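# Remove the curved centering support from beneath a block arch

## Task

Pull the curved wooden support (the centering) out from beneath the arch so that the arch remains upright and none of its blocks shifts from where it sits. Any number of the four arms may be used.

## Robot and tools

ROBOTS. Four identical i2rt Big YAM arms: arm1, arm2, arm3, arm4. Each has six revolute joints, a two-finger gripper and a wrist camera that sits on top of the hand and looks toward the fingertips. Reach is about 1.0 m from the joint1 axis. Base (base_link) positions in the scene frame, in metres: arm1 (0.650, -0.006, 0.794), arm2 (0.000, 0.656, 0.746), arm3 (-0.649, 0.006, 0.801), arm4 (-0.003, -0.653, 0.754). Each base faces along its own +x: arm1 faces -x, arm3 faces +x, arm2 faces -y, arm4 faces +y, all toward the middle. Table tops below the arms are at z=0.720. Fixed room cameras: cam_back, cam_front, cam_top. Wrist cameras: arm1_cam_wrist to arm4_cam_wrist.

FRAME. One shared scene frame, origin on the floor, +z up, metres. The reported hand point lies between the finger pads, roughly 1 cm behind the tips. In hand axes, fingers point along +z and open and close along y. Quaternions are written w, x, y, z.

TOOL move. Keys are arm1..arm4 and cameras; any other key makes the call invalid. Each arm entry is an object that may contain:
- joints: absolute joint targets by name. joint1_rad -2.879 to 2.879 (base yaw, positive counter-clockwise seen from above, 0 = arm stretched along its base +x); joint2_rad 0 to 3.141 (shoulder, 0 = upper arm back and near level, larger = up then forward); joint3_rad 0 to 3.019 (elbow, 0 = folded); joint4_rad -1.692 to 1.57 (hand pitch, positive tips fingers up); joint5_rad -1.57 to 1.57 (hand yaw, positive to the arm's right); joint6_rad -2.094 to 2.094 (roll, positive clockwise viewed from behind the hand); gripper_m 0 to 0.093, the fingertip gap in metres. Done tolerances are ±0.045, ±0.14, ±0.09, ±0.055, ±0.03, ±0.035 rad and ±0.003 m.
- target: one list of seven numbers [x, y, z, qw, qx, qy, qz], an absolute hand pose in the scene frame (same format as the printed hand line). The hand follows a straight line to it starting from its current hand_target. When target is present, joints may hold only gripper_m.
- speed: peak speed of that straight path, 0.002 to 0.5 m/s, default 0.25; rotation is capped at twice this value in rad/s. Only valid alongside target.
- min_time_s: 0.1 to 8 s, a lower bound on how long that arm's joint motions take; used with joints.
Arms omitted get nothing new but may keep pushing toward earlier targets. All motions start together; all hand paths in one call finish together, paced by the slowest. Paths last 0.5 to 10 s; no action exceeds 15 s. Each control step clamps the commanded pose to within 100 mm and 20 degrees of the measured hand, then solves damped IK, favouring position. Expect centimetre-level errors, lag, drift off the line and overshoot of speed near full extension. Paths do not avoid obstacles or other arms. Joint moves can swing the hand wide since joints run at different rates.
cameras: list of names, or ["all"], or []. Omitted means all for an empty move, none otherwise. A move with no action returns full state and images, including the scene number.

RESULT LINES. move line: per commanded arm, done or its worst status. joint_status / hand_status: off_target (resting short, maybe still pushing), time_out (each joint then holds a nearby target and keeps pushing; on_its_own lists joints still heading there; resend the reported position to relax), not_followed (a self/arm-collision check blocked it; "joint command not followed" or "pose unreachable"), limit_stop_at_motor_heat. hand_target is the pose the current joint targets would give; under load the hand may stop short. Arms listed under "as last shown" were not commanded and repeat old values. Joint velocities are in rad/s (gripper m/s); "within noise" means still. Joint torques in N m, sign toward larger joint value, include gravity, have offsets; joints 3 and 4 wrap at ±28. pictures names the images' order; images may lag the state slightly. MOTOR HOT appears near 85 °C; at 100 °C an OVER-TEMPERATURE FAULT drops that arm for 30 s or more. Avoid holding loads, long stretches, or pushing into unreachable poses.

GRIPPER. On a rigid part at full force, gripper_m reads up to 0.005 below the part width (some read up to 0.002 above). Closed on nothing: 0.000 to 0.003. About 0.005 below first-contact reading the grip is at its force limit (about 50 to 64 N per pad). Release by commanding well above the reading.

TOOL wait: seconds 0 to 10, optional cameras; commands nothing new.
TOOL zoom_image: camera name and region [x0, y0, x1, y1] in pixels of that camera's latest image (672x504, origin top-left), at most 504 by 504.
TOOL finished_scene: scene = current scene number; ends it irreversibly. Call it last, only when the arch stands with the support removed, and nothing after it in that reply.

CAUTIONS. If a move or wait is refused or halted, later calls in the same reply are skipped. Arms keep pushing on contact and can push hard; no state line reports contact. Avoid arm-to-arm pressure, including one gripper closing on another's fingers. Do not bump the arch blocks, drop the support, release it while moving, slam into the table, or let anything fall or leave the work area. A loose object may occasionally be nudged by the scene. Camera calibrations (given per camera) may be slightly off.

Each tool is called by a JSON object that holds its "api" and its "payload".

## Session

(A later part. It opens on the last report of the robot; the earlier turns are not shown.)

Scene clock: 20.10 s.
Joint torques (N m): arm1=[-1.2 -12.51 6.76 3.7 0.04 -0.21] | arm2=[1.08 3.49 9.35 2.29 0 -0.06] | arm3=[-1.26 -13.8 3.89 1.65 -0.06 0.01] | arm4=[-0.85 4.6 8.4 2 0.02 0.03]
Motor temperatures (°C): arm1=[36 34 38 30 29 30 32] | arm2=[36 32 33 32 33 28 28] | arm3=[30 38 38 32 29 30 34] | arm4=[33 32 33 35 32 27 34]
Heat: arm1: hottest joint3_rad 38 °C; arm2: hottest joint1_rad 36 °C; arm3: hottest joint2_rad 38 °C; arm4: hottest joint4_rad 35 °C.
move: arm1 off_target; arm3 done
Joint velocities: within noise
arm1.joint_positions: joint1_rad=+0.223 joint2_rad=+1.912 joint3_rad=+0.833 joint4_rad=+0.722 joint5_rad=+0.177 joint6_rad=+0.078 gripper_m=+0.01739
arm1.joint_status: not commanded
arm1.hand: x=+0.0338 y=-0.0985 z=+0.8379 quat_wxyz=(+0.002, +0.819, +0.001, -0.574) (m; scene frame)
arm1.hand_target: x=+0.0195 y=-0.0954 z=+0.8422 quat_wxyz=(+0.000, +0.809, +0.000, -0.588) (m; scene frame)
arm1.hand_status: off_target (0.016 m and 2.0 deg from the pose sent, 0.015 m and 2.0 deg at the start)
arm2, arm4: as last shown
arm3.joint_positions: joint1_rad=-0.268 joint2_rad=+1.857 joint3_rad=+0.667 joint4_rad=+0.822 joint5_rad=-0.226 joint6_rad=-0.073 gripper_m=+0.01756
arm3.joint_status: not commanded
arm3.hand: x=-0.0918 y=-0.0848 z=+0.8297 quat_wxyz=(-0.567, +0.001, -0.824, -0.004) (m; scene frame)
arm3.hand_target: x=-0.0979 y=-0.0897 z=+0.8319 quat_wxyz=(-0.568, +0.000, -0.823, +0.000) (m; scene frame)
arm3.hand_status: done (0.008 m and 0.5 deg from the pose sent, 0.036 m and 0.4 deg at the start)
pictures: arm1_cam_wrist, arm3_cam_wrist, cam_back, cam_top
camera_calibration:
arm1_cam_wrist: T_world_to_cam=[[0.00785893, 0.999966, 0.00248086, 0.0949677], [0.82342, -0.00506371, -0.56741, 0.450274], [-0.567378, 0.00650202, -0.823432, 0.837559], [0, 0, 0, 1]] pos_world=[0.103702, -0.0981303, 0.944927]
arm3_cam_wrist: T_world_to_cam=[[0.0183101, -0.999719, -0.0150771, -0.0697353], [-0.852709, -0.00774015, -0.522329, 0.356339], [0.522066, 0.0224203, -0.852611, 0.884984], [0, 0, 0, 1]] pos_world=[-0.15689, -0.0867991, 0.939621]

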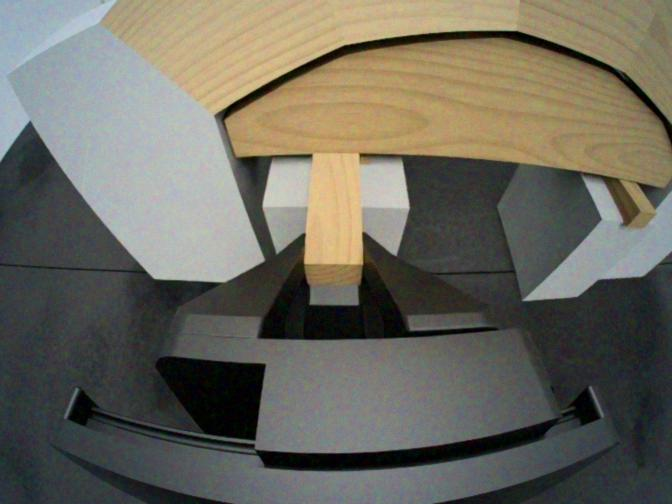

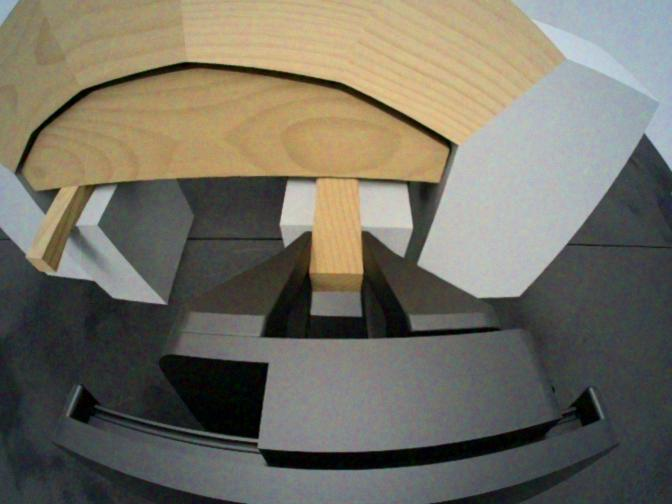

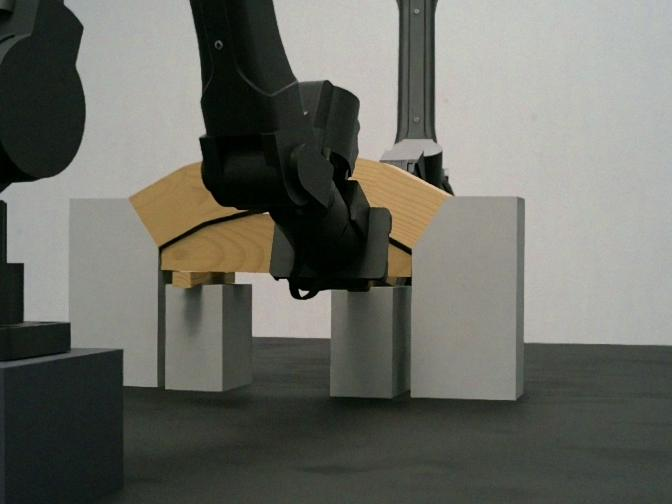

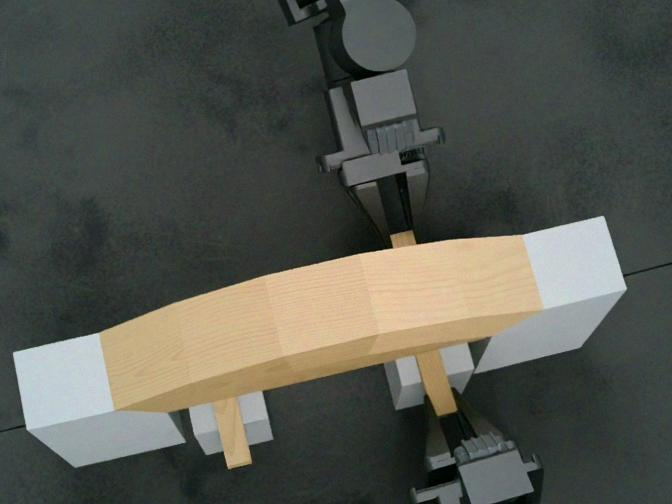

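{"api": "move", "payload": {"arm1": {"joints": {"gripper_m": 0.045}}, "arm3": {"joints": {"gripper_m": 0.045}}, "cameras": []}}

{"api": "move", "payload": {"arm1": {"target": [0.11, -0.099, 0.855, 0, 0.8085, 0, -0.5885], "speed": 0.15}, "arm3": {"target": [-0.17, -0.089, 0.855, 0.568, 0, 0.823, 0], "speed": 0.15}, "cameras": []}}

{"api": "move", "payload": {"arm1": {"target": [0.11, 0.088, 0.865, 0, 0.8085, 0, -0.5885], "speed": 0.25}, "arm3": {"target": [-0.16, 0.095, 0.85, 0.568, 0, 0.823, 0], "speed": 0.25}, "cameras": ["arm1_cam_wrist", "arm3_cam_wrist", "cam_top"]}}

Scene clock: 22.17 s.
Joint torques (N m): arm1=[-1.32 -12.45 6.75 3.55 0.03 -0.22] | arm2=[1.44 3.72 9.35 2.22 -0.01 -0.04] | arm3=[-1.03 -13.63 5.08 1.63 -0.06 0.02] | arm4=[-0.38 4.25 8.61 2.15 0.03 0.03]
Motor temperatures (°C): arm1=[36 34 38 30 29 30 32] | arm2=[36 32 33 32 33 28 28] | arm3=[30 39 38 32 29 30 34] | arm4=[33 32 33 35 32 27 34]
Heat: arm1: hottest joint3_rad 38 °C; arm2: hottest joint1_rad 36 °C; arm3: hottest joint2_rad 39 °C; arm4: hottest joint4_rad 35 °C.
move: arm1 done; arm3 done
Joint velocities: within noise
arm1.joint_positions: joint1_rad=+0.223 joint2_rad=+1.912 joint3_rad=+0.833 joint4_rad=+0.725 joint5_rad=+0.177 joint6_rad=+0.078 gripper_m=+0.04487
arm1.joint_status: all done
arm1.hand: x=+0.0335 y=-0.0985 z=+0.8388 quat_wxyz=(+0.003, +0.818, +0.001, -0.576) (m; scene frame)
arm1.hand_target: x=+0.0195 y=-0.0954 z=+0.8422 quat_wxyz=(+0.000, +0.809, +0.000, -0.588) (m; scene frame)
arm1.hand_status: not commanded
arm2, arm4: as last shown
arm3.joint_positions: joint1_rad=-0.270 joint2_rad=+1.857 joint3_rad=+0.652 joint4_rad=+0.822 joint5_rad=-0.226 joint6_rad=-0.073 gripper_m=+0.04487
arm3.joint_status: all done
arm3.hand: x=-0.0984 y=-0.0842 z=+0.8243 quat_wxyz=(-0.561, +0.000, -0.828, -0.005) (m; scene frame)
arm3.hand_target: x=-0.0978 y=-0.0897 z=+0.8320 quat_wxyz=(-0.568, +0.000, -0.823, +0.000) (m; scene frame)
arm3.hand_status: not commanded
pictures: none
No camera images: "cameras" was empty.

Scene clock: 23.47 s.
Joint torques (N m): arm1=[0.5 -13.1 3.06 3.48 0.17 -0.01] | arm2=[1.08 3.72 9.35 2.26 -0.01 -0.05] | arm3=[-1.14 -11.69 4.56 1.78 -0.12 -0.01] | arm4=[-0.85 4.07 8.59 2.14 0 0.01]
Motor temperatures (°C): arm1=[36 34 38 30 29 30 32] | arm2=[36 32 33 32 33 28 28] | arm3=[30 39 38 32 29 30 34] | arm4=[33 32 33 35 32 27 34]
Heat: arm1: hottest joint3_rad 38 °C; arm2: hottest joint1_rad 36 °C; arm3: hottest joint2_rad 39 °C; arm4: hottest joint4_rad 35 °C.
move: arm1 off_target; arm3 off_target
Joint velocities: within noise
arm1.joint_positions: joint1_rad=+0.254 joint2_rad=+1.793 joint3_rad=+0.622 joint4_rad=+0.814 joint5_rad=+0.222 joint6_rad=+0.078 gripper_m=+0.04494
arm1.joint_status: not commanded
arm1.hand: x=+0.1077 y=-0.0931 z=+0.8432 quat_wxyz=(-0.007, +0.818, +0.001, -0.575) (m; scene frame)
arm1.hand_target: x=+0.1099 y=-0.0990 z=+0.8549 quat_wxyz=(+0.000, +0.809, +0.000, -0.588) (m; scene frame)
arm1.hand_status: off_target (0.013 m and 2.0 deg from the pose sent, 0.078 m and 1.8 deg at the start)
arm2.joint_positions: joint1_rad=+0.031 joint2_rad=+0.603 joint3_rad=+1.457 joint4_rad=-1.387 joint5_rad=-0.263 joint6_rad=+0.761 gripper_m=+0.09396
arm2.joint_status: not commanded
arm2.hand: x=+0.0421 y=+0.4486 z=+1.3126 quat_wxyz=(-0.497, -0.768, -0.393, +0.094) (m; scene frame)
arm2.hand_target: x=+0.0421 y=+0.4516 z=+1.3209 quat_wxyz=(-0.505, -0.763, -0.391, +0.098) (m; scene frame)
arm2.hand_status: not commanded
arm3.joint_positions: joint1_rad=-0.320 joint2_rad=+1.686 joint3_rad=+0.462 joint4_rad=+0.827 joint5_rad=-0.272 joint6_rad=-0.088 gripper_m=+0.04494
arm3.joint_status: not commanded
arm3.hand: x=-0.1697 y=-0.0844 z=+0.8438 quat_wxyz=(-0.557, -0.003, -0.831, -0.007) (m; scene frame)
arm3.hand_target: x=-0.1699 y=-0.0889 z=+0.8549 quat_wxyz=(-0.568, +0.000, -0.823, +0.000) (m; scene frame)
arm3.hand_status: off_target (0.012 m and 1.8 deg from the pose sent, 0.078 m and 1.2 deg at the start)
arm4.joint_positions: joint1_rad=-0.454 joint2_rad=+0.631 joint3_rad=+1.450 joint4_rad=-1.565 joint5_rad=-0.075 joint6_rad=-0.150 gripper_m=+0.09396
arm4.joint_status: not commanded
arm4.hand: x=+0.0668 y=-0.4724 z=+1.2759 quat_wxyz=(-0.346, +0.552, -0.728, -0.214) (m; scene frame)
arm4.hand_target: x=+0.0658 y=-0.4742 z=+1.2836 quat_wxyz=(-0.354, +0.550, -0.724, -0.218) (m; scene frame)
arm4.hand_status: not commanded
pictures: none
No camera images: "cameras" was empty.

Scene clock: 25.10 s.
Joint torques (N m): arm1=[-0.97 -12.28 5.68 1.62 -0.19 -0.23] | arm2=[1.14 3.72 9.35 2.29 -0.01 -0.07] | arm3=[0.21 -9 7.68 0.98 0.36 0.19] | arm4=[-0.91 4.19 8.57 2.21 0.02 0.01]
Motor temperatures (°C): arm1=[36 34 38 30 29 30 32] | arm2=[36 32 33 32 33 28 28] | arm3=[30 39 38 32 29 30 34] | arm4=[33 32 33 35 32 27 33]
Heat: arm1: hottest joint3_rad 38 °C; arm2: hottest joint1_rad 36 °C; arm3: hottest joint2_rad 39 °C; arm4: hottest joint4_rad 35 °C.
move: arm1 off_target; arm3 off_target
Joint velocities: within noise
arm1.joint_positions: joint1_rad=-0.216 joint2_rad=+1.761 joint3_rad=+0.586 joint4_rad=+0.823 joint5_rad=-0.234 joint6_rad=-0.057 gripper_m=+0.04494
arm1.joint_status: not commanded
arm1.hand: x=+0.1210 y=+0.0826 z=+0.8500 quat_wxyz=(+0.007, +0.816, -0.006, -0.578) (m; scene frame)
arm1.hand_target: x=+0.1105 y=+0.0879 z=+0.8652 quat_wxyz=(+0.000, +0.808, +0.000, -0.589) (m; scene frame)
arm1.hand_status: off_target (0.019 m and 1.8 deg from the pose sent, 0.182 m and 2.0 deg at the start)
arm2, arm4: as last shown
arm3.joint_positions: joint1_rad=+0.223 joint2_rad=+1.681 joint3_rad=+0.444 joint4_rad=+0.855 joint5_rad=+0.244 joint6_rad=+0.091 gripper_m=+0.04494
arm3.joint_status: not commanded
arm3.hand: x=-0.1728 y=+0.0898 z=+0.8445 quat_wxyz=(-0.562, +0.004, -0.827, +0.004) (m; scene frame)
arm3.hand_target: x=-0.1605 y=+0.0949 z=+0.8502 quat_wxyz=(-0.568, +0.000, -0.823, +0.000) (m; scene frame)
arm3.hand_status: off_target (0.015 m and 1.1 deg from the pose sent, 0.180 m and 1.8 deg at the start)
pictures: arm1_cam_wrist, arm3_cam_wrist, cam_top
camera_calibration:
arm1_cam_wrist: T_world_to_cam=[[0.0144988, 0.999816, -0.0125697, -0.0747207], [0.818366, -0.0190886, -0.574381, 0.393896], [-0.574515, -0.00195881, -0.818492, 0.893238], [0, 0, 0, 1]] pos_world=[0.191911, 0.0839756, 0.956415]
arm3_cam_wrist: T_world_to_cam=[[0.0135233, -0.999905, 0.00284272, 0.0905284], [-0.859145, -0.0130739, -0.511564, 0.286656], [0.511553, 0.00447571, -0.85924, 0.941471], [0, 0, 0, 1]] pos_world=[-0.236557, 0.0900537, 0.955335]

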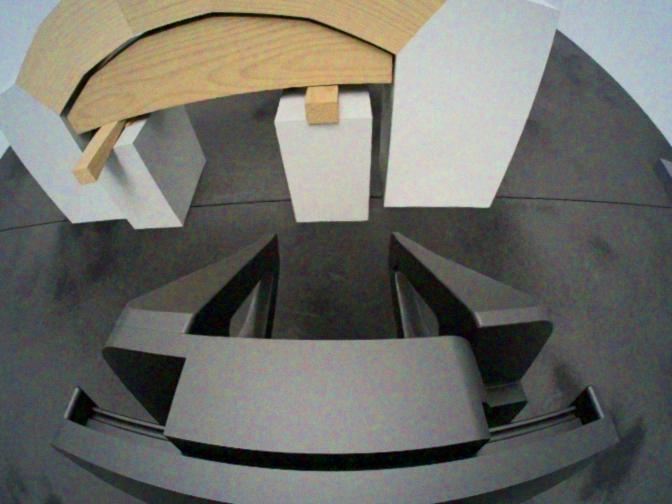

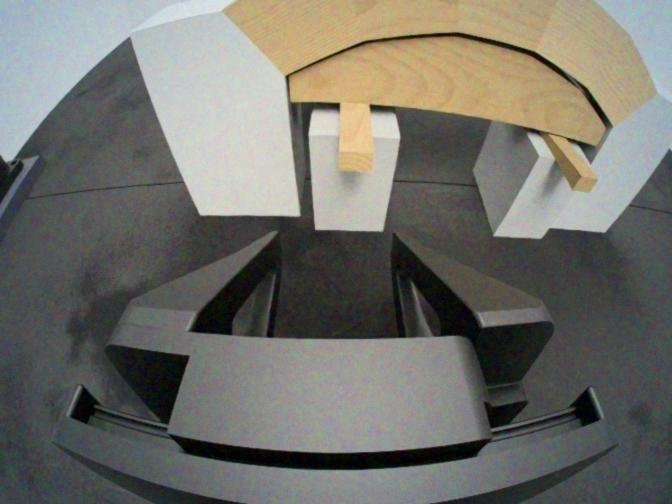

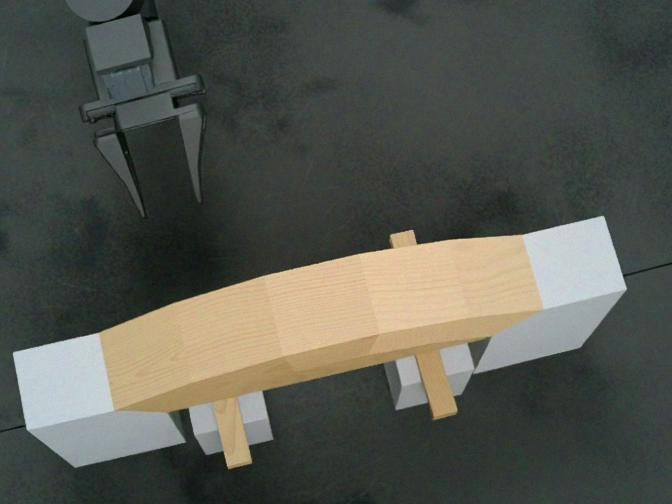

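{"api": "move", "payload": {"arm1": {"target": [0.035, 0.081, 0.862, 0, 0.8085, 0, -0.5885], "speed": 0.15}, "arm3": {"target": [-0.11, 0.081, 0.838, 0.568, 0, 0.823, 0], "speed": 0.15}, "cameras": ["arm1_cam_wrist", "arm3_cam_wrist"]}}

Scene clock: 27.33 s.
Joint torques (N m): arm1=[0.32 -11.63 7.35 1.66 0.06 -0.04] | arm2=[1.14 3.66 9.33 2.29 -0.01 -0.05] | arm3=[-1.26 -10.05 8.12 0.98 0.09 -0.04] | arm4=[-1.32 4.25 8.53 2.13 -0.05 0.03]
Motor temperatures (°C): arm1=[36 34 38 30 29 30 32] | arm2=[36 32 33 32 33 28 28] | arm3=[30 39 38 32 29 30 34] | arm4=[33 32 33 35 32 27 33]
Heat: arm1: hottest joint3_rad 38 °C; arm2: hottest joint1_rad 36 °C; arm3: hottest joint2_rad 39 °C; arm4: hottest joint4_rad 35 °C.
move: arm1 off_target; arm3 off_target
Joint velocities: within noise
arm1.joint_positions: joint1_rad=-0.177 joint2_rad=+1.840 joint3_rad=+0.779 joint4_rad=+0.741 joint5_rad=-0.188 joint6_rad=-0.058 gripper_m=+0.04494
arm1.joint_status: not commanded
arm1.hand: x=+0.0494 y=+0.0836 z=+0.8648 quat_wxyz=(-0.004, +0.808, -0.001, -0.590) (m; scene frame)
arm1.hand_target: x=+0.0358 y=+0.0808 z=+0.8622 quat_wxyz=(+0.000, +0.808, +0.000, -0.589) (m; scene frame)
arm1.hand_status: off_target (0.015 m and 0.4 deg from the pose sent, 0.087 m and 1.8 deg at the start)
arm2, arm4: as last shown
arm3.joint_positions: joint1_rad=+0.166 joint2_rad=+1.782 joint3_rad=+0.568 joint4_rad=+0.844 joint5_rad=+0.185 joint6_rad=+0.085 gripper_m=+0.04494
arm3.joint_status: not commanded
arm3.hand: x=-0.1240 y=+0.0819 z=+0.8363 quat_wxyz=(-0.564, -0.001, -0.826, -0.003) (m; scene frame)
arm3.hand_target: x=-0.1105 y=+0.0810 z=+0.8384 quat_wxyz=(-0.568, +0.000, -0.823, +0.000) (m; scene frame)
arm3.hand_status: off_target (0.014 m and 0.6 deg from the pose sent, 0.064 m and 1.1 deg at the start)
pictures: arm1_cam_wrist, arm3_cam_wrist
camera_calibration:
arm1_cam_wrist: T_world_to_cam=[[0.0180924, 0.999792, 0.00946649, -0.093724], [0.801066, -0.00882926, -0.598511, 0.481893], [-0.598302, 0.0184118, -0.801059, 0.848537], [0, 0, 0, 1]] pos_world=[0.123349, 0.0823361, 0.969034]
arm3_cam_wrist: T_world_to_cam=[[0.0128021, -0.999793, -0.0158054, 0.0974547], [-0.855762, -0.00277899, -0.517362, 0.328674], [0.517211, 0.020149, -0.855621, 0.905815], [0, 0, 0, 1]] pos_world=[-0.188478, 0.0800967, 0.946618]

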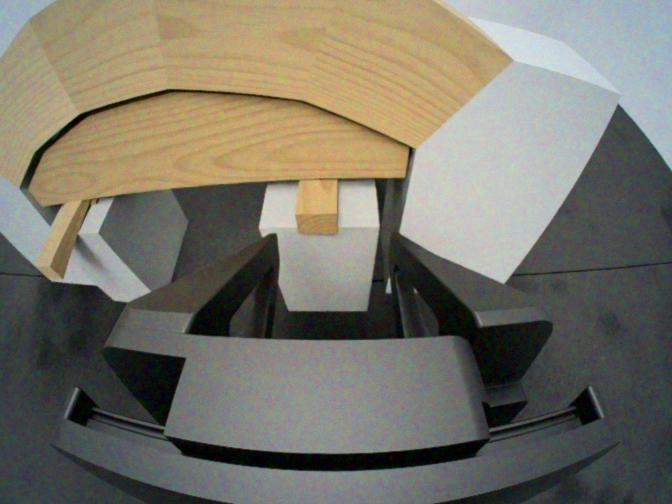

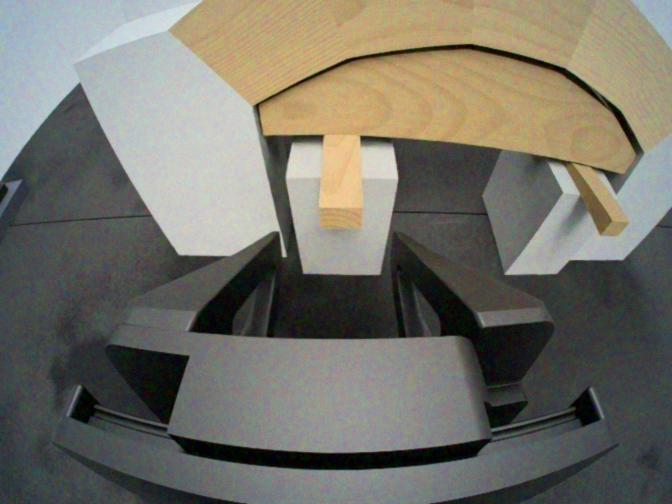

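{"api": "move", "payload": {"arm1": {"target": [0.004, 0.073, 0.856, 0, 0.8085, 0, -0.5885], "speed": 0.1}, "arm3": {"target": [-0.077, 0.079, 0.829, 0.568, 0, 0.823, 0], "speed": 0.1}, "cameras": ["arm1_cam_wrist", "arm3_cam_wrist", "cam_front", "cam_back"]}}

Scene clock: 28.60 s.
Joint torques (N m): arm1=[0.32 -12.57 7.53 1.65 0.07 0.02] | arm2=[1.14 3.55 9.35 2.26 -0.01 -0.06] | arm3=[-0.97 -11.34 8.4 0.99 0.03 -0.04] | arm4=[-1.61 4.01 8.72 2.04 -0.01 0.02]
Motor temperatures (°C): arm1=[36 34 38 30 29 30 32] | arm2=[36 32 33 32 33 28 28] | arm3=[30 39 38 32 29 30 34] | arm4=[33 32 33 35 32 27 33]
Heat: arm1: hottest joint3_rad 38 °C; arm2: hottest joint1_rad 36 °C; arm3: hottest joint2_rad 39 °C; arm4: hottest joint4_rad 35 °C.
move: arm1 off_target; arm3 off_target
Joint velocities: within noise
arm1.joint_positions: joint1_rad=-0.149 joint2_rad=+1.897 joint3_rad=+0.864 joint4_rad=+0.717 joint5_rad=-0.162 joint6_rad=-0.055 gripper_m=+0.04494
arm1.joint_status: not commanded
arm1.hand: x=+0.0187 y=+0.0767 z=+0.8605 quat_wxyz=(-0.006, +0.807, +0.002, -0.590) (m; scene frame)
arm1.hand_target: x=+0.0049 y=+0.0727 z=+0.8562 quat_wxyz=(+0.000, +0.808, +0.000, -0.589) (m; scene frame)
arm1.hand_status: off_target (0.016 m and 0.7 deg from the pose sent, 0.047 m and 0.4 deg at the start)
arm2, arm4: as last shown
arm3.joint_positions: joint1_rad=+0.148 joint2_rad=+1.853 joint3_rad=+0.658 joint4_rad=+0.825 joint5_rad=+0.167 joint6_rad=+0.078 gripper_m=+0.04494
arm3.joint_status: not commanded
arm3.hand: x=-0.0914 y=+0.0811 z=+0.8275 quat_wxyz=(-0.564, -0.001, -0.826, -0.003) (m; scene frame)
arm3.hand_target: x=-0.0775 y=+0.0788 z=+0.8293 quat_wxyz=(-0.568, +0.000, -0.823, +0.000) (m; scene frame)
arm3.hand_status: off_target (0.015 m and 0.7 deg from the pose sent, 0.048 m and 0.6 deg at the start)
pictures: arm1_cam_wrist, arm3_cam_wrist, cam_back, cam_front
camera_calibration:
arm1_cam_wrist: T_world_to_cam=[[0.0169667, 0.999739, 0.0152755, -0.091322], [0.800166, -0.00441568, -0.599762, 0.504581], [-0.599538, 0.0223989, -0.800033, 0.825721], [0, 0, 0, 1]] pos_world=[0.0928518, 0.0750311, 0.964627]
arm3_cam_wrist: T_world_to_cam=[[0.0136837, -0.999783, -0.0157185, 0.0961528], [-0.856029, -0.00358925, -0.516915, 0.351708], [0.516746, 0.0205288, -0.855892, 0.88154], [0, 0, 0, 1]] pos_world=[-0.155776, 0.0792974, 0.937818]

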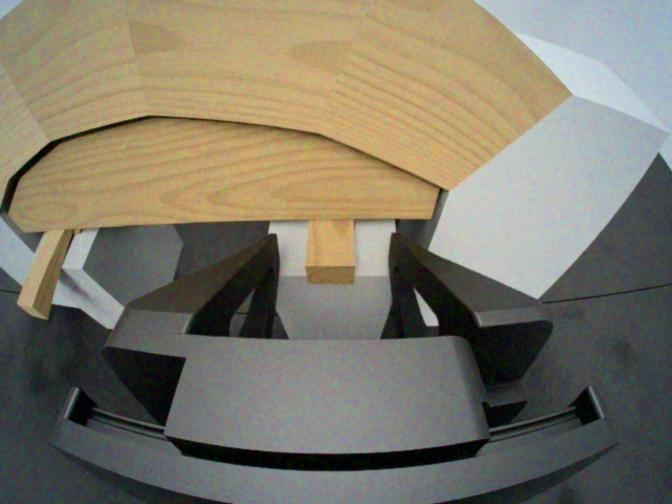

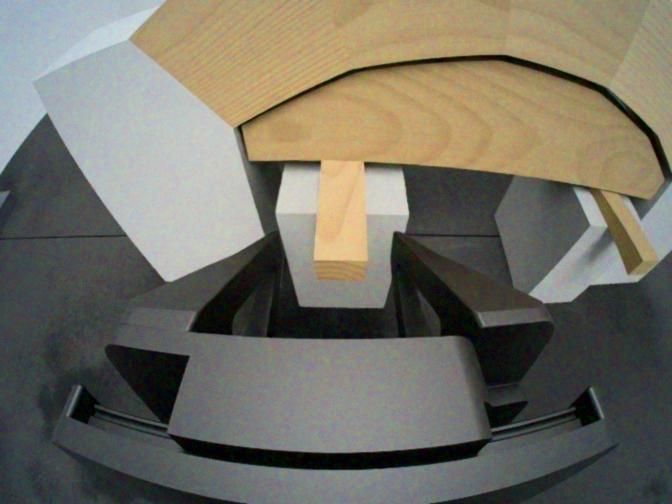

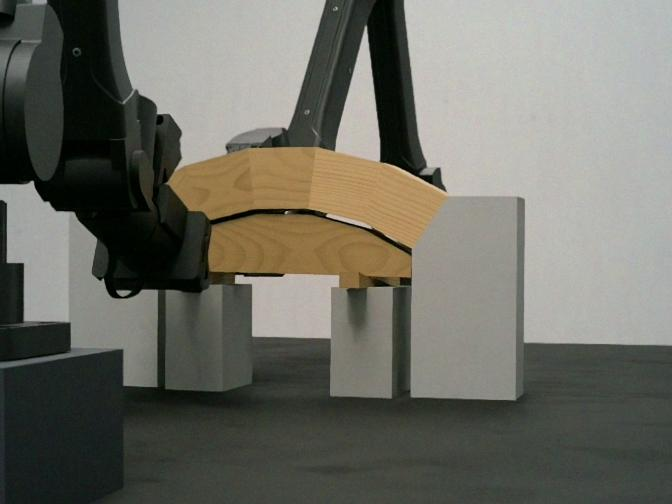

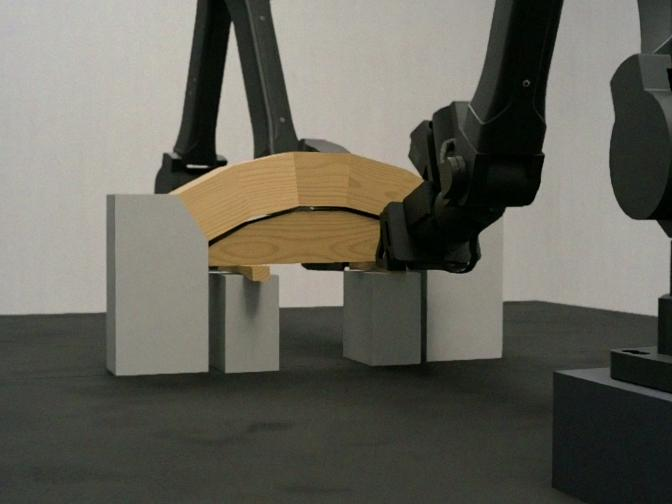

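{"api": "move", "payload": {"arm1": {"target": [0.003, 0.072, 0.846, 0, 0.8085, 0, -0.5885], "speed": 0.06}, "arm3": {"joints": {"gripper_m": 0.010}}, "cameras": ["arm1_cam_wrist", "arm3_cam_wrist", "cam_front"]}}

Scene clock: 29.90 s.
Joint torques (N m): arm1=[0.62 -11.99 7.2 2.73 0.08 0.03] | arm2=[1.2 3.6 9.29 2.26 -0.02 -0.06] | arm3=[-1.03 -11.11 8.39 1.05 0.03 -0.03] | arm4=[-1.32 3.78 8.58 1.96 -0.01 0.02]
Motor temperatures (°C): arm1=[36 34 38 30 29 30 32] | arm2=[36 32 33 32 33 28 28] | arm3=[30 39 38 32 29 30 34] | arm4=[33 32 33 35 32 27 33]
Heat: arm1: hottest joint3_rad 38 °C; arm2: hottest joint1_rad 36 °C; arm3: hottest joint2_rad 39 °C; arm4: hottest joint4_rad 35 °C.
move: arm1 off_target; arm3 off_target
Joint velocities: within noise
arm1.joint_positions: joint1_rad=-0.149 joint2_rad=+1.914 joint3_rad=+0.872 joint4_rad=+0.717 joint5_rad=-0.159 joint6_rad=-0.055 gripper_m=+0.04494
arm1.joint_status: not commanded
arm1.hand: x=+0.0168 y=+0.0775 z=+0.8536 quat_wxyz=(-0.006, +0.810, +0.001, -0.587) (m; scene frame)
arm1.hand_target: x=+0.0039 y=+0.0717 z=+0.8462 quat_wxyz=(+0.000, +0.808, +0.000, -0.588) (m; scene frame)
arm1.hand_status: off_target (0.017 m and 0.7 deg from the pose sent, 0.022 m and 0.7 deg at the start)
arm2, arm4: as last shown
arm3.joint_positions: joint1_rad=+0.148 joint2_rad=+1.853 joint3_rad=+0.658 joint4_rad=+0.825 joint5_rad=+0.167 joint6_rad=+0.078 gripper_m=+0.01748
arm3.joint_status: gripper_m off_target (ended at +0.01751, target +0.01000)
arm3.hand: x=-0.0914 y=+0.0811 z=+0.8275 quat_wxyz=(-0.564, -0.001, -0.826, -0.003) (m; scene frame)
arm3.hand_target: x=-0.0775 y=+0.0788 z=+0.8293 quat_wxyz=(-0.568, +0.000, -0.823, +0.000) (m; scene frame)
arm3.hand_status: not commanded
pictures: arm1_cam_wrist, arm3_cam_wrist, cam_front
camera_calibration:
arm1_cam_wrist: T_world_to_cam=[[0.019107, 0.99971, 0.0146242, -0.0914404], [0.805171, -0.00671406, -0.593005, 0.496317], [-0.592735, 0.0231055, -0.805066, 0.823152], [0, 0, 0, 1]] pos_world=[0.0900393, 0.0757268, 0.958347]
arm3_cam_wrist: T_world_to_cam=[[0.0138292, -0.999786, -0.015388, 0.0958668], [-0.856027, -0.00388467, -0.516916, 0.351733], [0.516746, 0.0203211, -0.855898, 0.881562], [0, 0, 0, 1]] pos_world=[-0.155775, 0.0792984, 0.937818]

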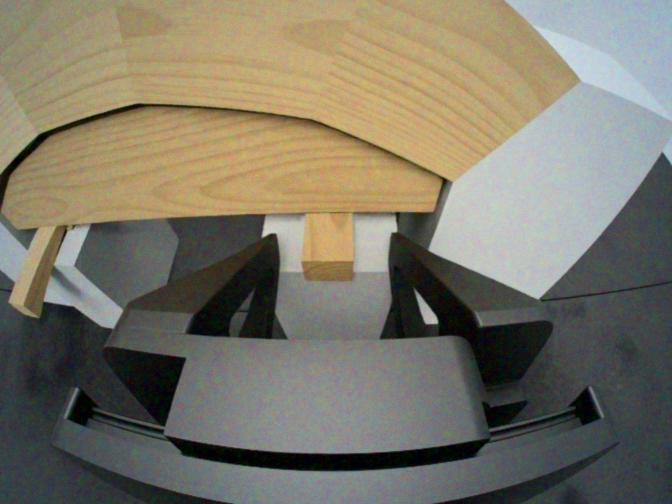

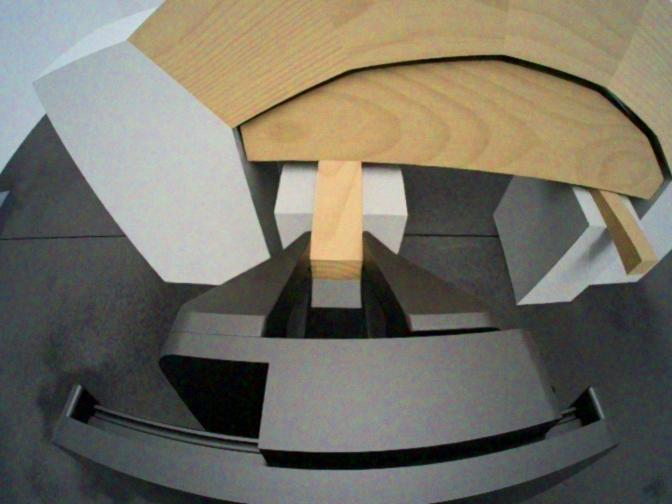

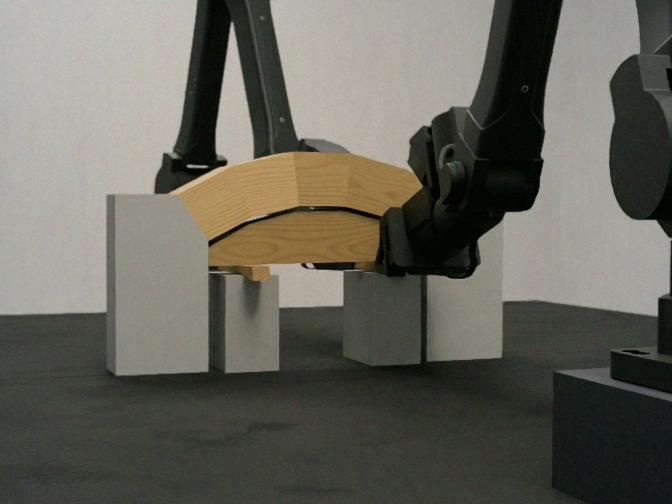

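{"api": "move", "payload": {"arm1": {"joints": {"gripper_m": 0.010}}, "cameras": ["arm1_cam_wrist"]}}

Scene clock: 30.63 s.
Joint torques (N m): arm1=[0.32 -11.93 7.21 2.76 -0.01 0.03] | arm2=[1.2 3.96 9.37 2.25 -0.01 -0.05] | arm3=[-1.03 -11.11 8.35 1.02 0.04 -0.03] | arm4=[-0.97 4.25 8.66 2.03 0.01 0.04]
Motor temperatures (°C): arm1=[36 34 38 30 29 30 32] | arm2=[36 32 33 32 33 28 28] | arm3=[30 39 38 32 29 30 34] | arm4=[33 32 33 35 32 27 33]
Heat: arm1: hottest joint3_rad 38 °C; arm2: hottest joint1_rad 36 °C; arm3: hottest joint2_rad 39 °C; arm4: hottest joint4_rad 35 °C.
move: arm1 off_target
Joint velocities: within noise
arm1.joint_positions: joint1_rad=-0.146 joint2_rad=+1.914 joint3_rad=+0.872 joint4_rad=+0.717 joint5_rad=-0.157 joint6_rad=-0.054 gripper_m=+0.01721
arm1.joint_status: gripper_m off_target (ended at +0.01724, target +0.01000)
arm1.hand: x=+0.0166 y=+0.0761 z=+0.8533 quat_wxyz=(-0.006, +0.810, +0.001, -0.587) (m; scene frame)
arm1.hand_target: x=+0.0039 y=+0.0717 z=+0.8462 quat_wxyz=(+0.000, +0.809, +0.000, -0.588) (m; scene frame)
arm1.hand_status: not commanded
arm2, arm3, arm4: as last shown
pictures: arm1_cam_wrist
camera_calibration:
arm1_cam_wrist: T_world_to_cam=[[0.0183584, 0.999722, 0.0148042, -0.0902397], [0.805477, -0.00601602, -0.592597, 0.49596], [-0.592343, 0.0228035, -0.805363, 0.823117], [0, 0, 0, 1]] pos_world=[0.089739, 0.0744283, 0.958148]

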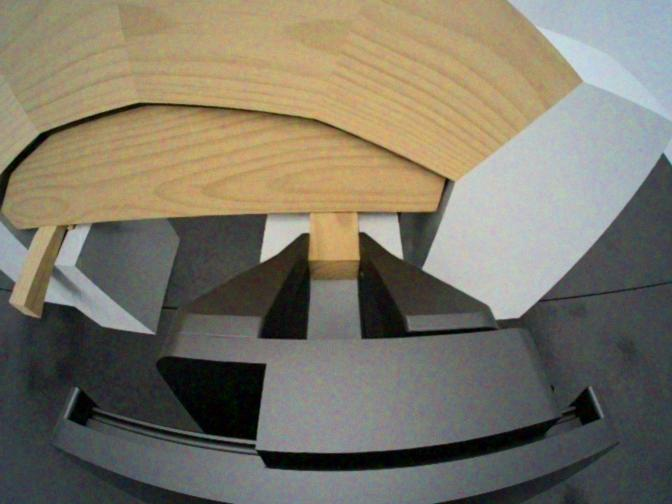

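{"api": "move", "payload": {"arm1": {"target": [0.049, 0.074, 0.860, 0, 0.8085, 0, -0.5885], "speed": 0.04}, "arm3": {"target": [-0.0775, 0.0788, 0.826, 0.568, 0, 0.823, 0], "speed": 0.04}, "cameras": ["arm1_cam_wrist", "arm3_cam_wrist", "cam_top", "cam_front"]}}

Scene clock: 32.57 s.
Joint torques (N m): arm1=[-1.32 -15.33 3.33 3.14 -0.21 -0.04] | arm2=[0.97 3.6 9.37 2.33 -0.01 -0.07] | arm3=[-1.03 -10.99 8.02 1.39 0.03 -0.01] | arm4=[-1.08 3.55 8.64 2.03 -0.01 0.03]
Motor temperatures (°C): arm1=[36 34 38 30 29 30 32] | arm2=[36 32 34 32 33 28 28] | arm3=[30 39 38 32 29 29 34] | arm4=[33 32 34 35 32 27 33]
Heat: arm1: hottest joint3_rad 38 °C; arm2: hottest joint1_rad 36 °C; arm3: hottest joint2_rad 39 °C; arm4: hottest joint4_rad 35 °C.
move: arm1 done; arm3 off_target
Joint velocities: within noise
arm1.joint_positions: joint1_rad=-0.146 joint2_rad=+1.866 joint3_rad=+0.792 joint4_rad=+0.736 joint5_rad=-0.172 joint6_rad=-0.054 gripper_m=+0.01721
arm1.joint_status: not commanded
arm1.hand: x=+0.0440 y=+0.0688 z=+0.8533 quat_wxyz=(+0.001, +0.813, +0.005, -0.582) (m; scene frame)
arm1.hand_target: x=+0.0488 y=+0.0738 z=+0.8600 quat_wxyz=(+0.000, +0.808, +0.000, -0.589) (m; scene frame)
arm1.hand_status: done (0.010 m and 1.1 deg from the pose sent, 0.033 m and 0.7 deg at the start)
arm2, arm4: as last shown
arm3.joint_positions: joint1_rad=+0.148 joint2_rad=+1.860 joint3_rad=+0.661 joint4_rad=+0.825 joint5_rad=+0.167 joint6_rad=+0.077 gripper_m=+0.01748
arm3.joint_status: not commanded
arm3.hand: x=-0.0908 y=+0.0812 z=+0.8249 quat_wxyz=(-0.563, +0.000, -0.827, -0.003) (m; scene frame)
arm3.hand_target: x=-0.0779 y=+0.0787 z=+0.8262 quat_wxyz=(-0.568, +0.000, -0.823, +0.000) (m; scene frame)
arm3.hand_status: off_target (0.014 m and 0.8 deg from the pose sent, 0.014 m and 0.7 deg at the start)
pictures: arm1_cam_wrist, arm3_cam_wrist, cam_front, cam_top
camera_calibration:
arm1_cam_wrist: T_world_to_cam=[[0.00422514, 0.999959, 0.00802469, -0.0769525], [0.8126, 0.00124366, -0.58282, 0.464704], [-0.582806, 0.00898336, -0.812561, 0.846119], [0, 0, 0, 1]] pos_world=[0.11583, 0.0687704, 0.95898]
arm3_cam_wrist: T_world_to_cam=[[0.0141711, -0.999806, -0.0136455, 0.0945474], [-0.857948, -0.00514927, -0.51371, 0.348216], [0.51354, 0.0189869, -0.857855, 0.880506], [0, 0, 0, 1]] pos_world=[-0.154764, 0.079604, 0.935519]

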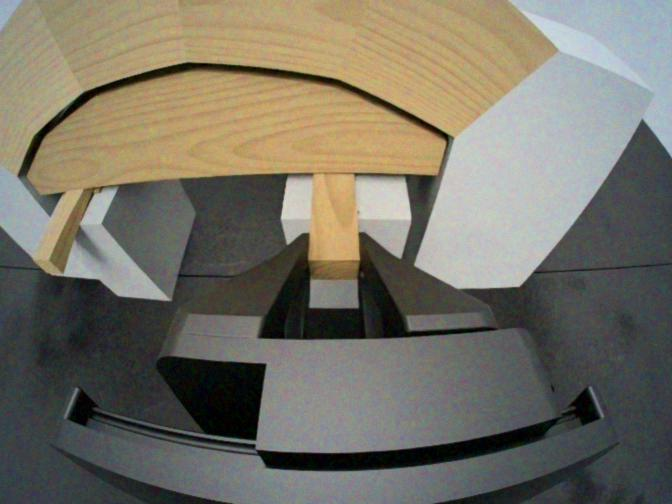

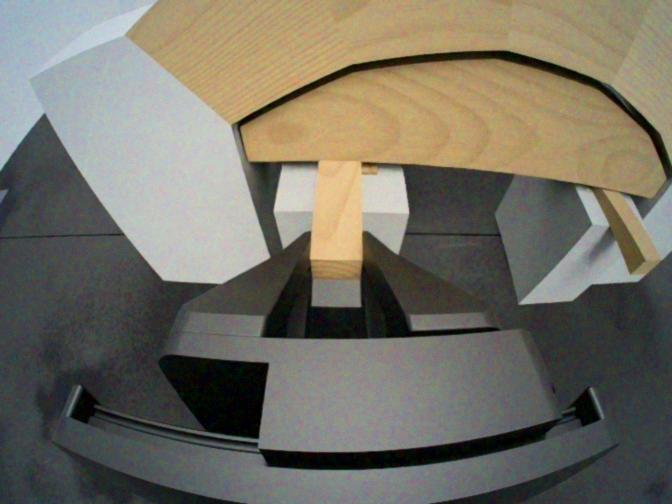

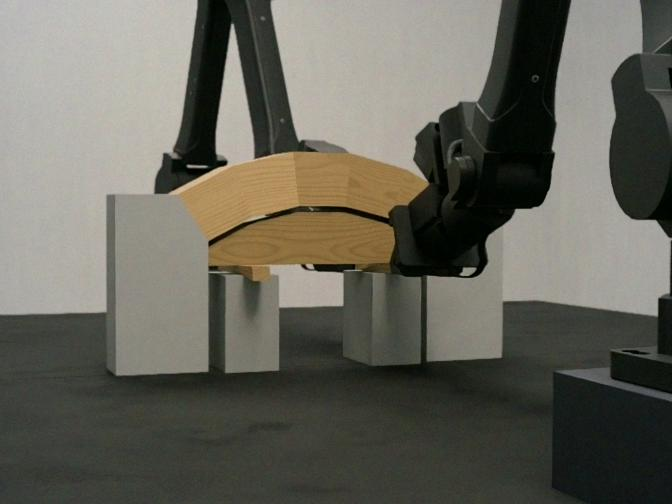

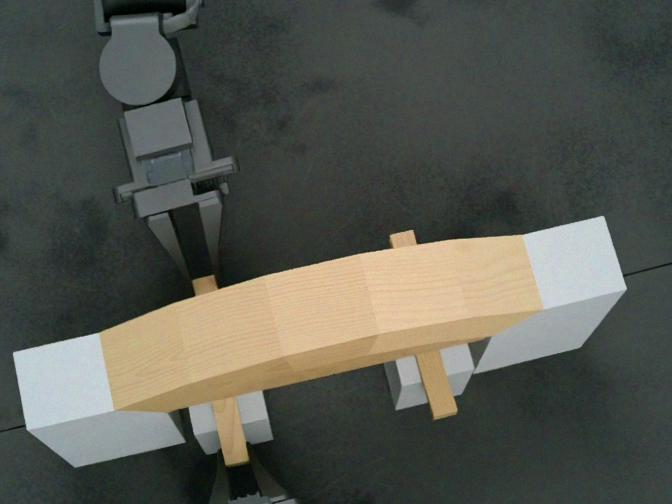

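{"api": "move", "payload": {"arm1": {"joints": {"gripper_m": 0.045}}, "arm3": {"joints": {"gripper_m": 0.045}}, "cameras": []}}

{"api": "move", "payload": {"arm1": {"target": [0.10, 0.073, 0.862, 0, 0.8085, 0, -0.5885], "speed": 0.15}, "arm3": {"target": [-0.16, 0.079, 0.85, 0.568, 0, 0.823, 0], "speed": 0.15}, "cameras": []}}

{"api": "move", "payload": {"arm1": {"target": [0.075, -0.094, 0.855, 0, 0.8085, 0, -0.5885], "speed": 0.25}, "arm3": {"target": [-0.10, -0.004, 0.86, 0.574, 0, 0.819, 0], "speed": 0.25, "joints": {"gripper_m": 0.0}}, "cameras": ["arm1_cam_wrist", "arm3_cam_wrist", "cam_top"]}}

Scene clock: 34.53 s.
Joint torques (N m): arm1=[-1.38 -15.33 3.7 3.11 -0.15 -0.03] | arm2=[1.14 3.66 9.35 2.33 -0.02 -0.05] | arm3=[-0.85 -11.28 7.98 1.42 0.04 -0.01] | arm4=[-1.61 3.66 8.58 2.07 -0.03 0.04]
Motor temperatures (°C): arm1=[36 35 38 30 28 30 32] | arm2=[36 32 34 32 33 28 28] | arm3=[30 39 38 32 29 29 35] | arm4=[33 32 34 35 32 27 33]
Heat: arm1: hottest joint3_rad 38 °C; arm2: hottest joint1_rad 36 °C; arm3: hottest joint2_rad 39 °C; arm4: hottest joint4_rad 35 °C.
move: arm1 done; arm3 done
Joint velocities: within noise
arm1.joint_positions: joint1_rad=-0.146 joint2_rad=+1.866 joint3_rad=+0.786 joint4_rad=+0.736 joint5_rad=-0.174 joint6_rad=-0.054 gripper_m=+0.04486
arm1.joint_status: all done
arm1.hand: x=+0.0463 y=+0.0682 z=+0.8509 quat_wxyz=(+0.002, +0.815, +0.005, -0.580) (m; scene frame)
arm1.hand_target: x=+0.0489 y=+0.0738 z=+0.8598 quat_wxyz=(+0.000, +0.809, +0.000, -0.588) (m; scene frame)
arm1.hand_status: not commanded
arm2, arm4: as last shown
arm3.joint_positions: joint1_rad=+0.148 joint2_rad=+1.863 joint3_rad=+0.661 joint4_rad=+0.825 joint5_rad=+0.166 joint6_rad=+0.077 gripper_m=+0.04487
arm3.joint_status: all done
arm3.hand: x=-0.0911 y=+0.0812 z=+0.8232 quat_wxyz=(-0.561, +0.000, -0.828, -0.002) (m; scene frame)
arm3.hand_target: x=-0.0779 y=+0.0787 z=+0.8262 quat_wxyz=(-0.568, +0.000, -0.823, +0.000) (m; scene frame)
arm3.hand_status: not commanded
pictures: none
No camera images: "cameras" was empty.

Scene clock: 35.77 s.
Joint torques (N m): arm1=[-1.44 -13.51 3.21 3.55 -0.19 -0.11] | arm2=[1.26 3.96 9.36 2.29 -0.01 -0.05] | arm3=[0.44 -12.1 4.49 1.89 0.33 0.17] | arm4=[-1.44 3.9 8.72 2.22 0 0.01]
Motor temperatures (°C): arm1=[36 35 38 30 28 30 32] | arm2=[36 32 34 32 33 28 28] | arm3=[30 39 38 32 29 29 34] | arm4=[33 32 34 35 32 27 33]
Heat: arm1: hottest joint3_rad 38 °C; arm2: hottest joint1_rad 36 °C; arm3: hottest joint2_rad 39 °C; arm4: hottest joint4_rad 35 °C.
move: arm1 off_target; arm3 off_target
Joint velocities: within noise
arm1.joint_positions: joint1_rad=-0.165 joint2_rad=+1.788 joint3_rad=+0.643 joint4_rad=+0.787 joint5_rad=-0.193 joint6_rad=-0.054 gripper_m=+0.04494
arm1.joint_status: not commanded
arm1.hand: x=+0.0978 y=+0.0663 z=+0.8488 quat_wxyz=(+0.006, +0.819, +0.002, -0.574) (m; scene frame)
arm1.hand_target: x=+0.0998 y=+0.0728 z=+0.8618 quat_wxyz=(+0.000, +0.809, +0.000, -0.588) (m; scene frame)
arm1.hand_status: off_target (0.015 m and 2.1 deg from the pose sent, 0.055 m and 1.4 deg at the start)
arm2.joint_positions: joint1_rad=+0.031 joint2_rad=+0.603 joint3_rad=+1.457 joint4_rad=-1.387 joint5_rad=-0.263 joint6_rad=+0.761 gripper_m=+0.09396
arm2.joint_status: not commanded
arm2.hand: x=+0.0421 y=+0.4486 z=+1.3126 quat_wxyz=(-0.497, -0.768, -0.393, +0.094) (m; scene frame)
arm2.hand_target: x=+0.0421 y=+0.4516 z=+1.3209 quat_wxyz=(-0.505, -0.763, -0.391, +0.098) (m; scene frame)
arm2.hand_status: not commanded
arm3.joint_positions: joint1_rad=+0.172 joint2_rad=+1.710 joint3_rad=+0.471 joint4_rad=+0.844 joint5_rad=+0.200 joint6_rad=+0.077 gripper_m=+0.04494
arm3.joint_status: not commanded
arm3.hand: x=-0.1607 y=+0.0747 z=+0.8377 quat_wxyz=(-0.555, +0.002, -0.832, +0.006) (m; scene frame)
arm3.hand_target: x=-0.1599 y=+0.0789 z=+0.8499 quat_wxyz=(-0.568, +0.000, -0.823, +0.000) (m; scene frame)
arm3.hand_status: off_target (0.013 m and 1.9 deg from the pose sent, 0.074 m and 1.0 deg at the start)
arm4.joint_positions: joint1_rad=-0.454 joint2_rad=+0.631 joint3_rad=+1.450 joint4_rad=-1.565 joint5_rad=-0.075 joint6_rad=-0.150 gripper_m=+0.09396
arm4.joint_status: not commanded
arm4.hand: x=+0.0668 y=-0.4724 z=+1.2759 quat_wxyz=(-0.346, +0.552, -0.728, -0.214) (m; scene frame)
arm4.hand_target: x=+0.0658 y=-0.4742 z=+1.2836 quat_wxyz=(-0.354, +0.550, -0.724, -0.218) (m; scene frame)
arm4.hand_status: not commanded
pictures: none
No camera images: "cameras" was empty.

Scene clock: 37.33 s.
Joint torques (N m): arm1=[-0.21 -10.17 6.64 2.11 0.15 0.04] | arm2=[1.44 3.78 9.36 2.25 -0.02 -0.05] | arm3=[-1.2 -9.93 8.81 1.05 0.02 -0.04] | arm4=[-1.38 3.9 8.59 1.96 0 0.03]
Motor temperatures (°C): arm1=[36 35 38 30 28 30 32] | arm2=[36 32 34 32 33 28 28] | arm3=[30 39 38 32 29 29 34] | arm4=[33 32 34 35 32 27 33]
Heat: arm1: hottest joint3_rad 38 °C; arm2: hottest joint1_rad 36 °C; arm3: hottest joint2_rad 39 °C; arm4: hottest joint4_rad 35 °C.
move: arm1 off_target; arm3 off_target
Joint velocities: within noise
arm1.joint_positions: joint1_rad=+0.230 joint2_rad=+1.795 joint3_rad=+0.668 joint4_rad=+0.801 joint5_rad=+0.193 joint6_rad=+0.062 gripper_m=+0.04494
arm1.joint_status: not commanded
arm1.hand: x=+0.0875 y=-0.0892 z=+0.8570 quat_wxyz=(-0.004, +0.809, +0.004, -0.587) (m; scene frame)
arm1.hand_target: x=+0.0756 y=-0.0940 z=+0.8552 quat_wxyz=(+0.000, +0.808, +0.000, -0.589) (m; scene frame)
arm1.hand_status: off_target (0.013 m and 0.7 deg from the pose sent, 0.162 m and 2.1 deg at the start)
arm2, arm4: as last shown
arm3.joint_positions: joint1_rad=-0.059 joint2_rad=+1.725 joint3_rad=+0.571 joint4_rad=+0.801 joint5_rad=-0.024 joint6_rad=+0.007 gripper_m=+0.00017
arm3.joint_status: all done
arm3.hand: x=-0.1145 y=-0.0011 z=+0.8559 quat_wxyz=(-0.569, -0.003, -0.823, -0.003) (m; scene frame)
arm3.hand_target: x=-0.1006 y=-0.0040 z=+0.8603 quat_wxyz=(-0.574, +0.000, -0.819, +0.000) (m; scene frame)
arm3.hand_status: off_target (0.015 m and 0.9 deg from the pose sent, 0.102 m and 2.7 deg at the start)
pictures: arm1_cam_wrist, arm3_cam_wrist, cam_top
camera_calibration:
arm1_cam_wrist: T_world_to_cam=[[0.0110895, 0.999816, 0.0156599, 0.0736957], [0.804684, 0.000373875, -0.593703, 0.441676], [-0.5936, 0.0191851, -0.804532, 0.87091], [0, 0, 0, 1]] pos_world=[0.160745, -0.0905558, 0.961745]
arm3_cam_wrist: T_world_to_cam=[[0.0108718, -0.999777, -0.0181214, 0.016445], [-0.850208, 0.000296712, -0.526447, 0.355078], [0.526335, 0.0211304, -0.850015, 0.915622], [0, 0, 0, 1]] pos_world=[-0.180213, -0.00301153, 0.96552]

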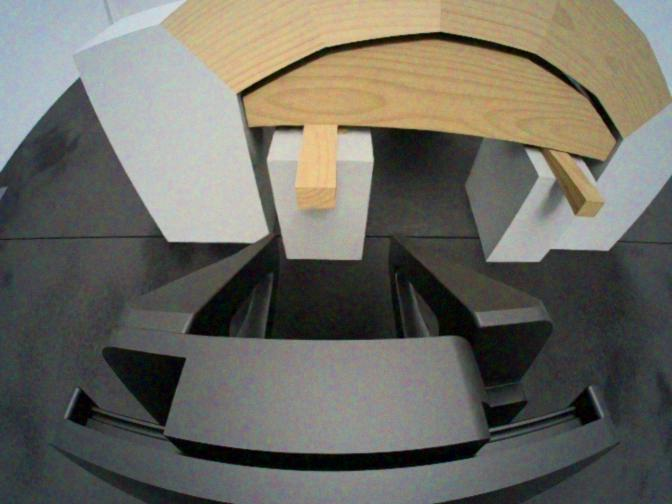

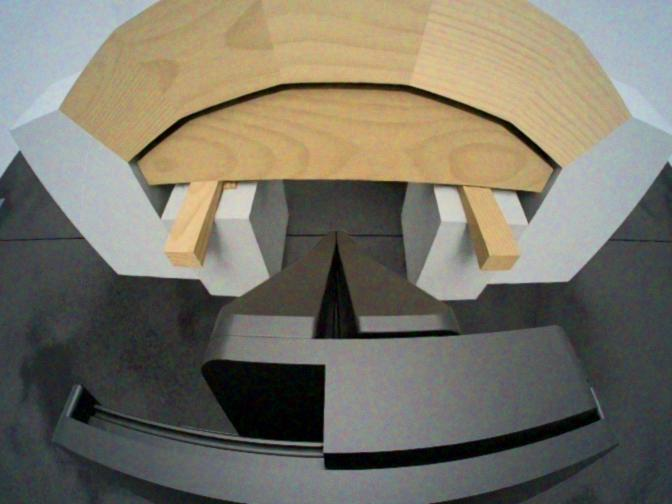

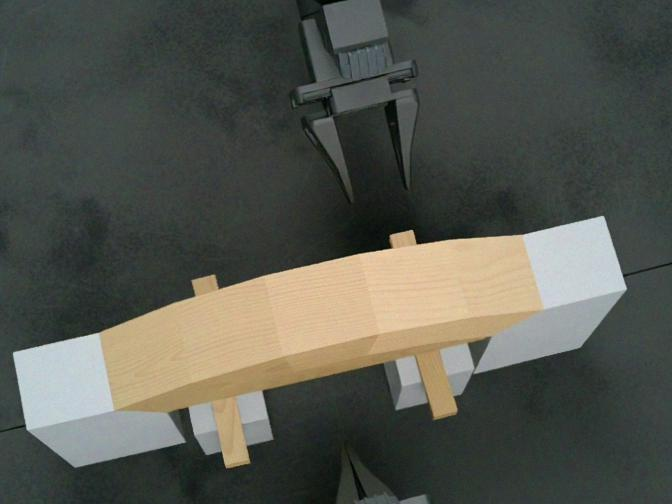

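{"api": "move", "payload": {"arm1": {"target": [0.026, -0.1, 0.839, 0, 0.8085, 0, -0.5885], "speed": 0.12}, "arm3": {"target": [-0.067, -0.006, 0.855, 0.574, 0, 0.819, 0], "speed": 0.12}, "cameras": ["arm1_cam_wrist", "arm3_cam_wrist"]}}

Scene clock: 38.70 s.
Joint torques (N m): arm1=[-0.79 -12.04 6.9 1.66 -0.08 0] | arm2=[1.32 3.55 9.39 2.32 -0.01 -0.04] | arm3=[-0.97 -10.93 9.32 1.03 -0.03 -0.02] | arm4=[-1.26 3.49 8.49 2.02 -0.02 0.05]
Motor temperatures (°C): arm1=[36 35 38 30 28 30 32] | arm2=[36 32 34 32 33 28 28] | arm3=[30 39 38 32 29 29 34] | arm4=[33 32 34 35 32 27 33]
Heat: arm1: hottest joint3_rad 38 °C; arm2: hottest joint1_rad 36 °C; arm3: hottest joint2_rad 39 °C; arm4: hottest joint4_rad 35 °C.
move: arm1 off_target; arm3 off_target
Joint velocities: within noise
arm1.joint_positions: joint1_rad=+0.230 joint2_rad=+1.909 joint3_rad=+0.810 joint4_rad=+0.784 joint5_rad=+0.191 joint6_rad=+0.062 gripper_m=+0.04494
arm1.joint_status: not commanded
arm1.hand: x=+0.0389 y=-0.0996 z=+0.8445 quat_wxyz=(-0.002, +0.807, +0.004, -0.591) (m; scene frame)
arm1.hand_target: x=+0.0267 y=-0.0999 z=+0.8392 quat_wxyz=(+0.000, +0.808, +0.000, -0.589) (m; scene frame)
arm1.hand_status: off_target (0.014 m and 0.7 deg from the pose sent, 0.065 m and 0.7 deg at the start)
arm2, arm4: as last shown
arm3.joint_positions: joint1_rad=-0.059 joint2_rad=+1.789 joint3_rad=+0.661 joint4_rad=+0.773 joint5_rad=-0.026 joint6_rad=+0.006 gripper_m=+0.00017
arm3.joint_status: not commanded
arm3.hand: x=-0.0825 y=-0.0016 z=+0.8511 quat_wxyz=(-0.568, -0.002, -0.823, -0.004) (m; scene frame)
arm3.hand_target: x=-0.0678 y=-0.0061 z=+0.8552 quat_wxyz=(-0.574, +0.000, -0.819, +0.000) (m; scene frame)
arm3.hand_status: off_target (0.017 m and 0.9 deg from the pose sent, 0.048 m and 0.9 deg at the start)
pictures: arm1_cam_wrist, arm3_cam_wrist
camera_calibration:
arm1_cam_wrist: T_world_to_cam=[[0.00898134, 0.999877, 0.0128709, 0.0872102], [0.798995, 0.000563804, -0.601338, 0.479886], [-0.601271, 0.0156846, -0.798891, 0.827362], [0, 0, 0, 1]] pos_world=[0.113259, -0.100447, 0.948424]
arm3_cam_wrist: T_world_to_cam=[[0.0126921, -0.999764, -0.0176446, 0.0153233], [-0.850605, -0.00151868, -0.525803, 0.3793], [0.525652, 0.0216821, -0.850423, 0.894981], [0, 0, 0, 1]] pos_world=[-0.148008, -0.00350935, 0.96082]

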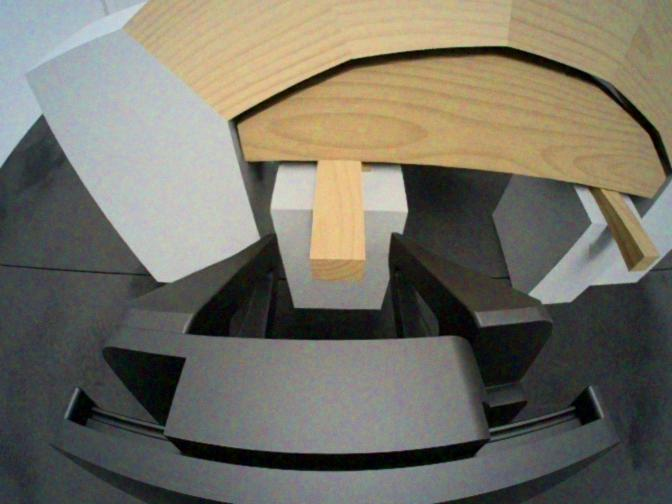

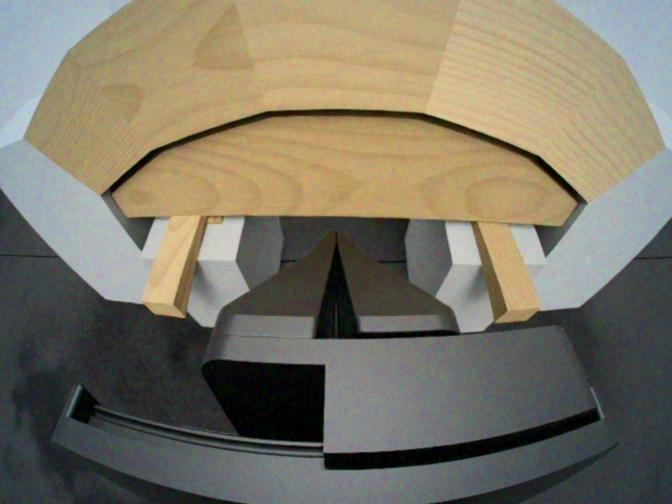

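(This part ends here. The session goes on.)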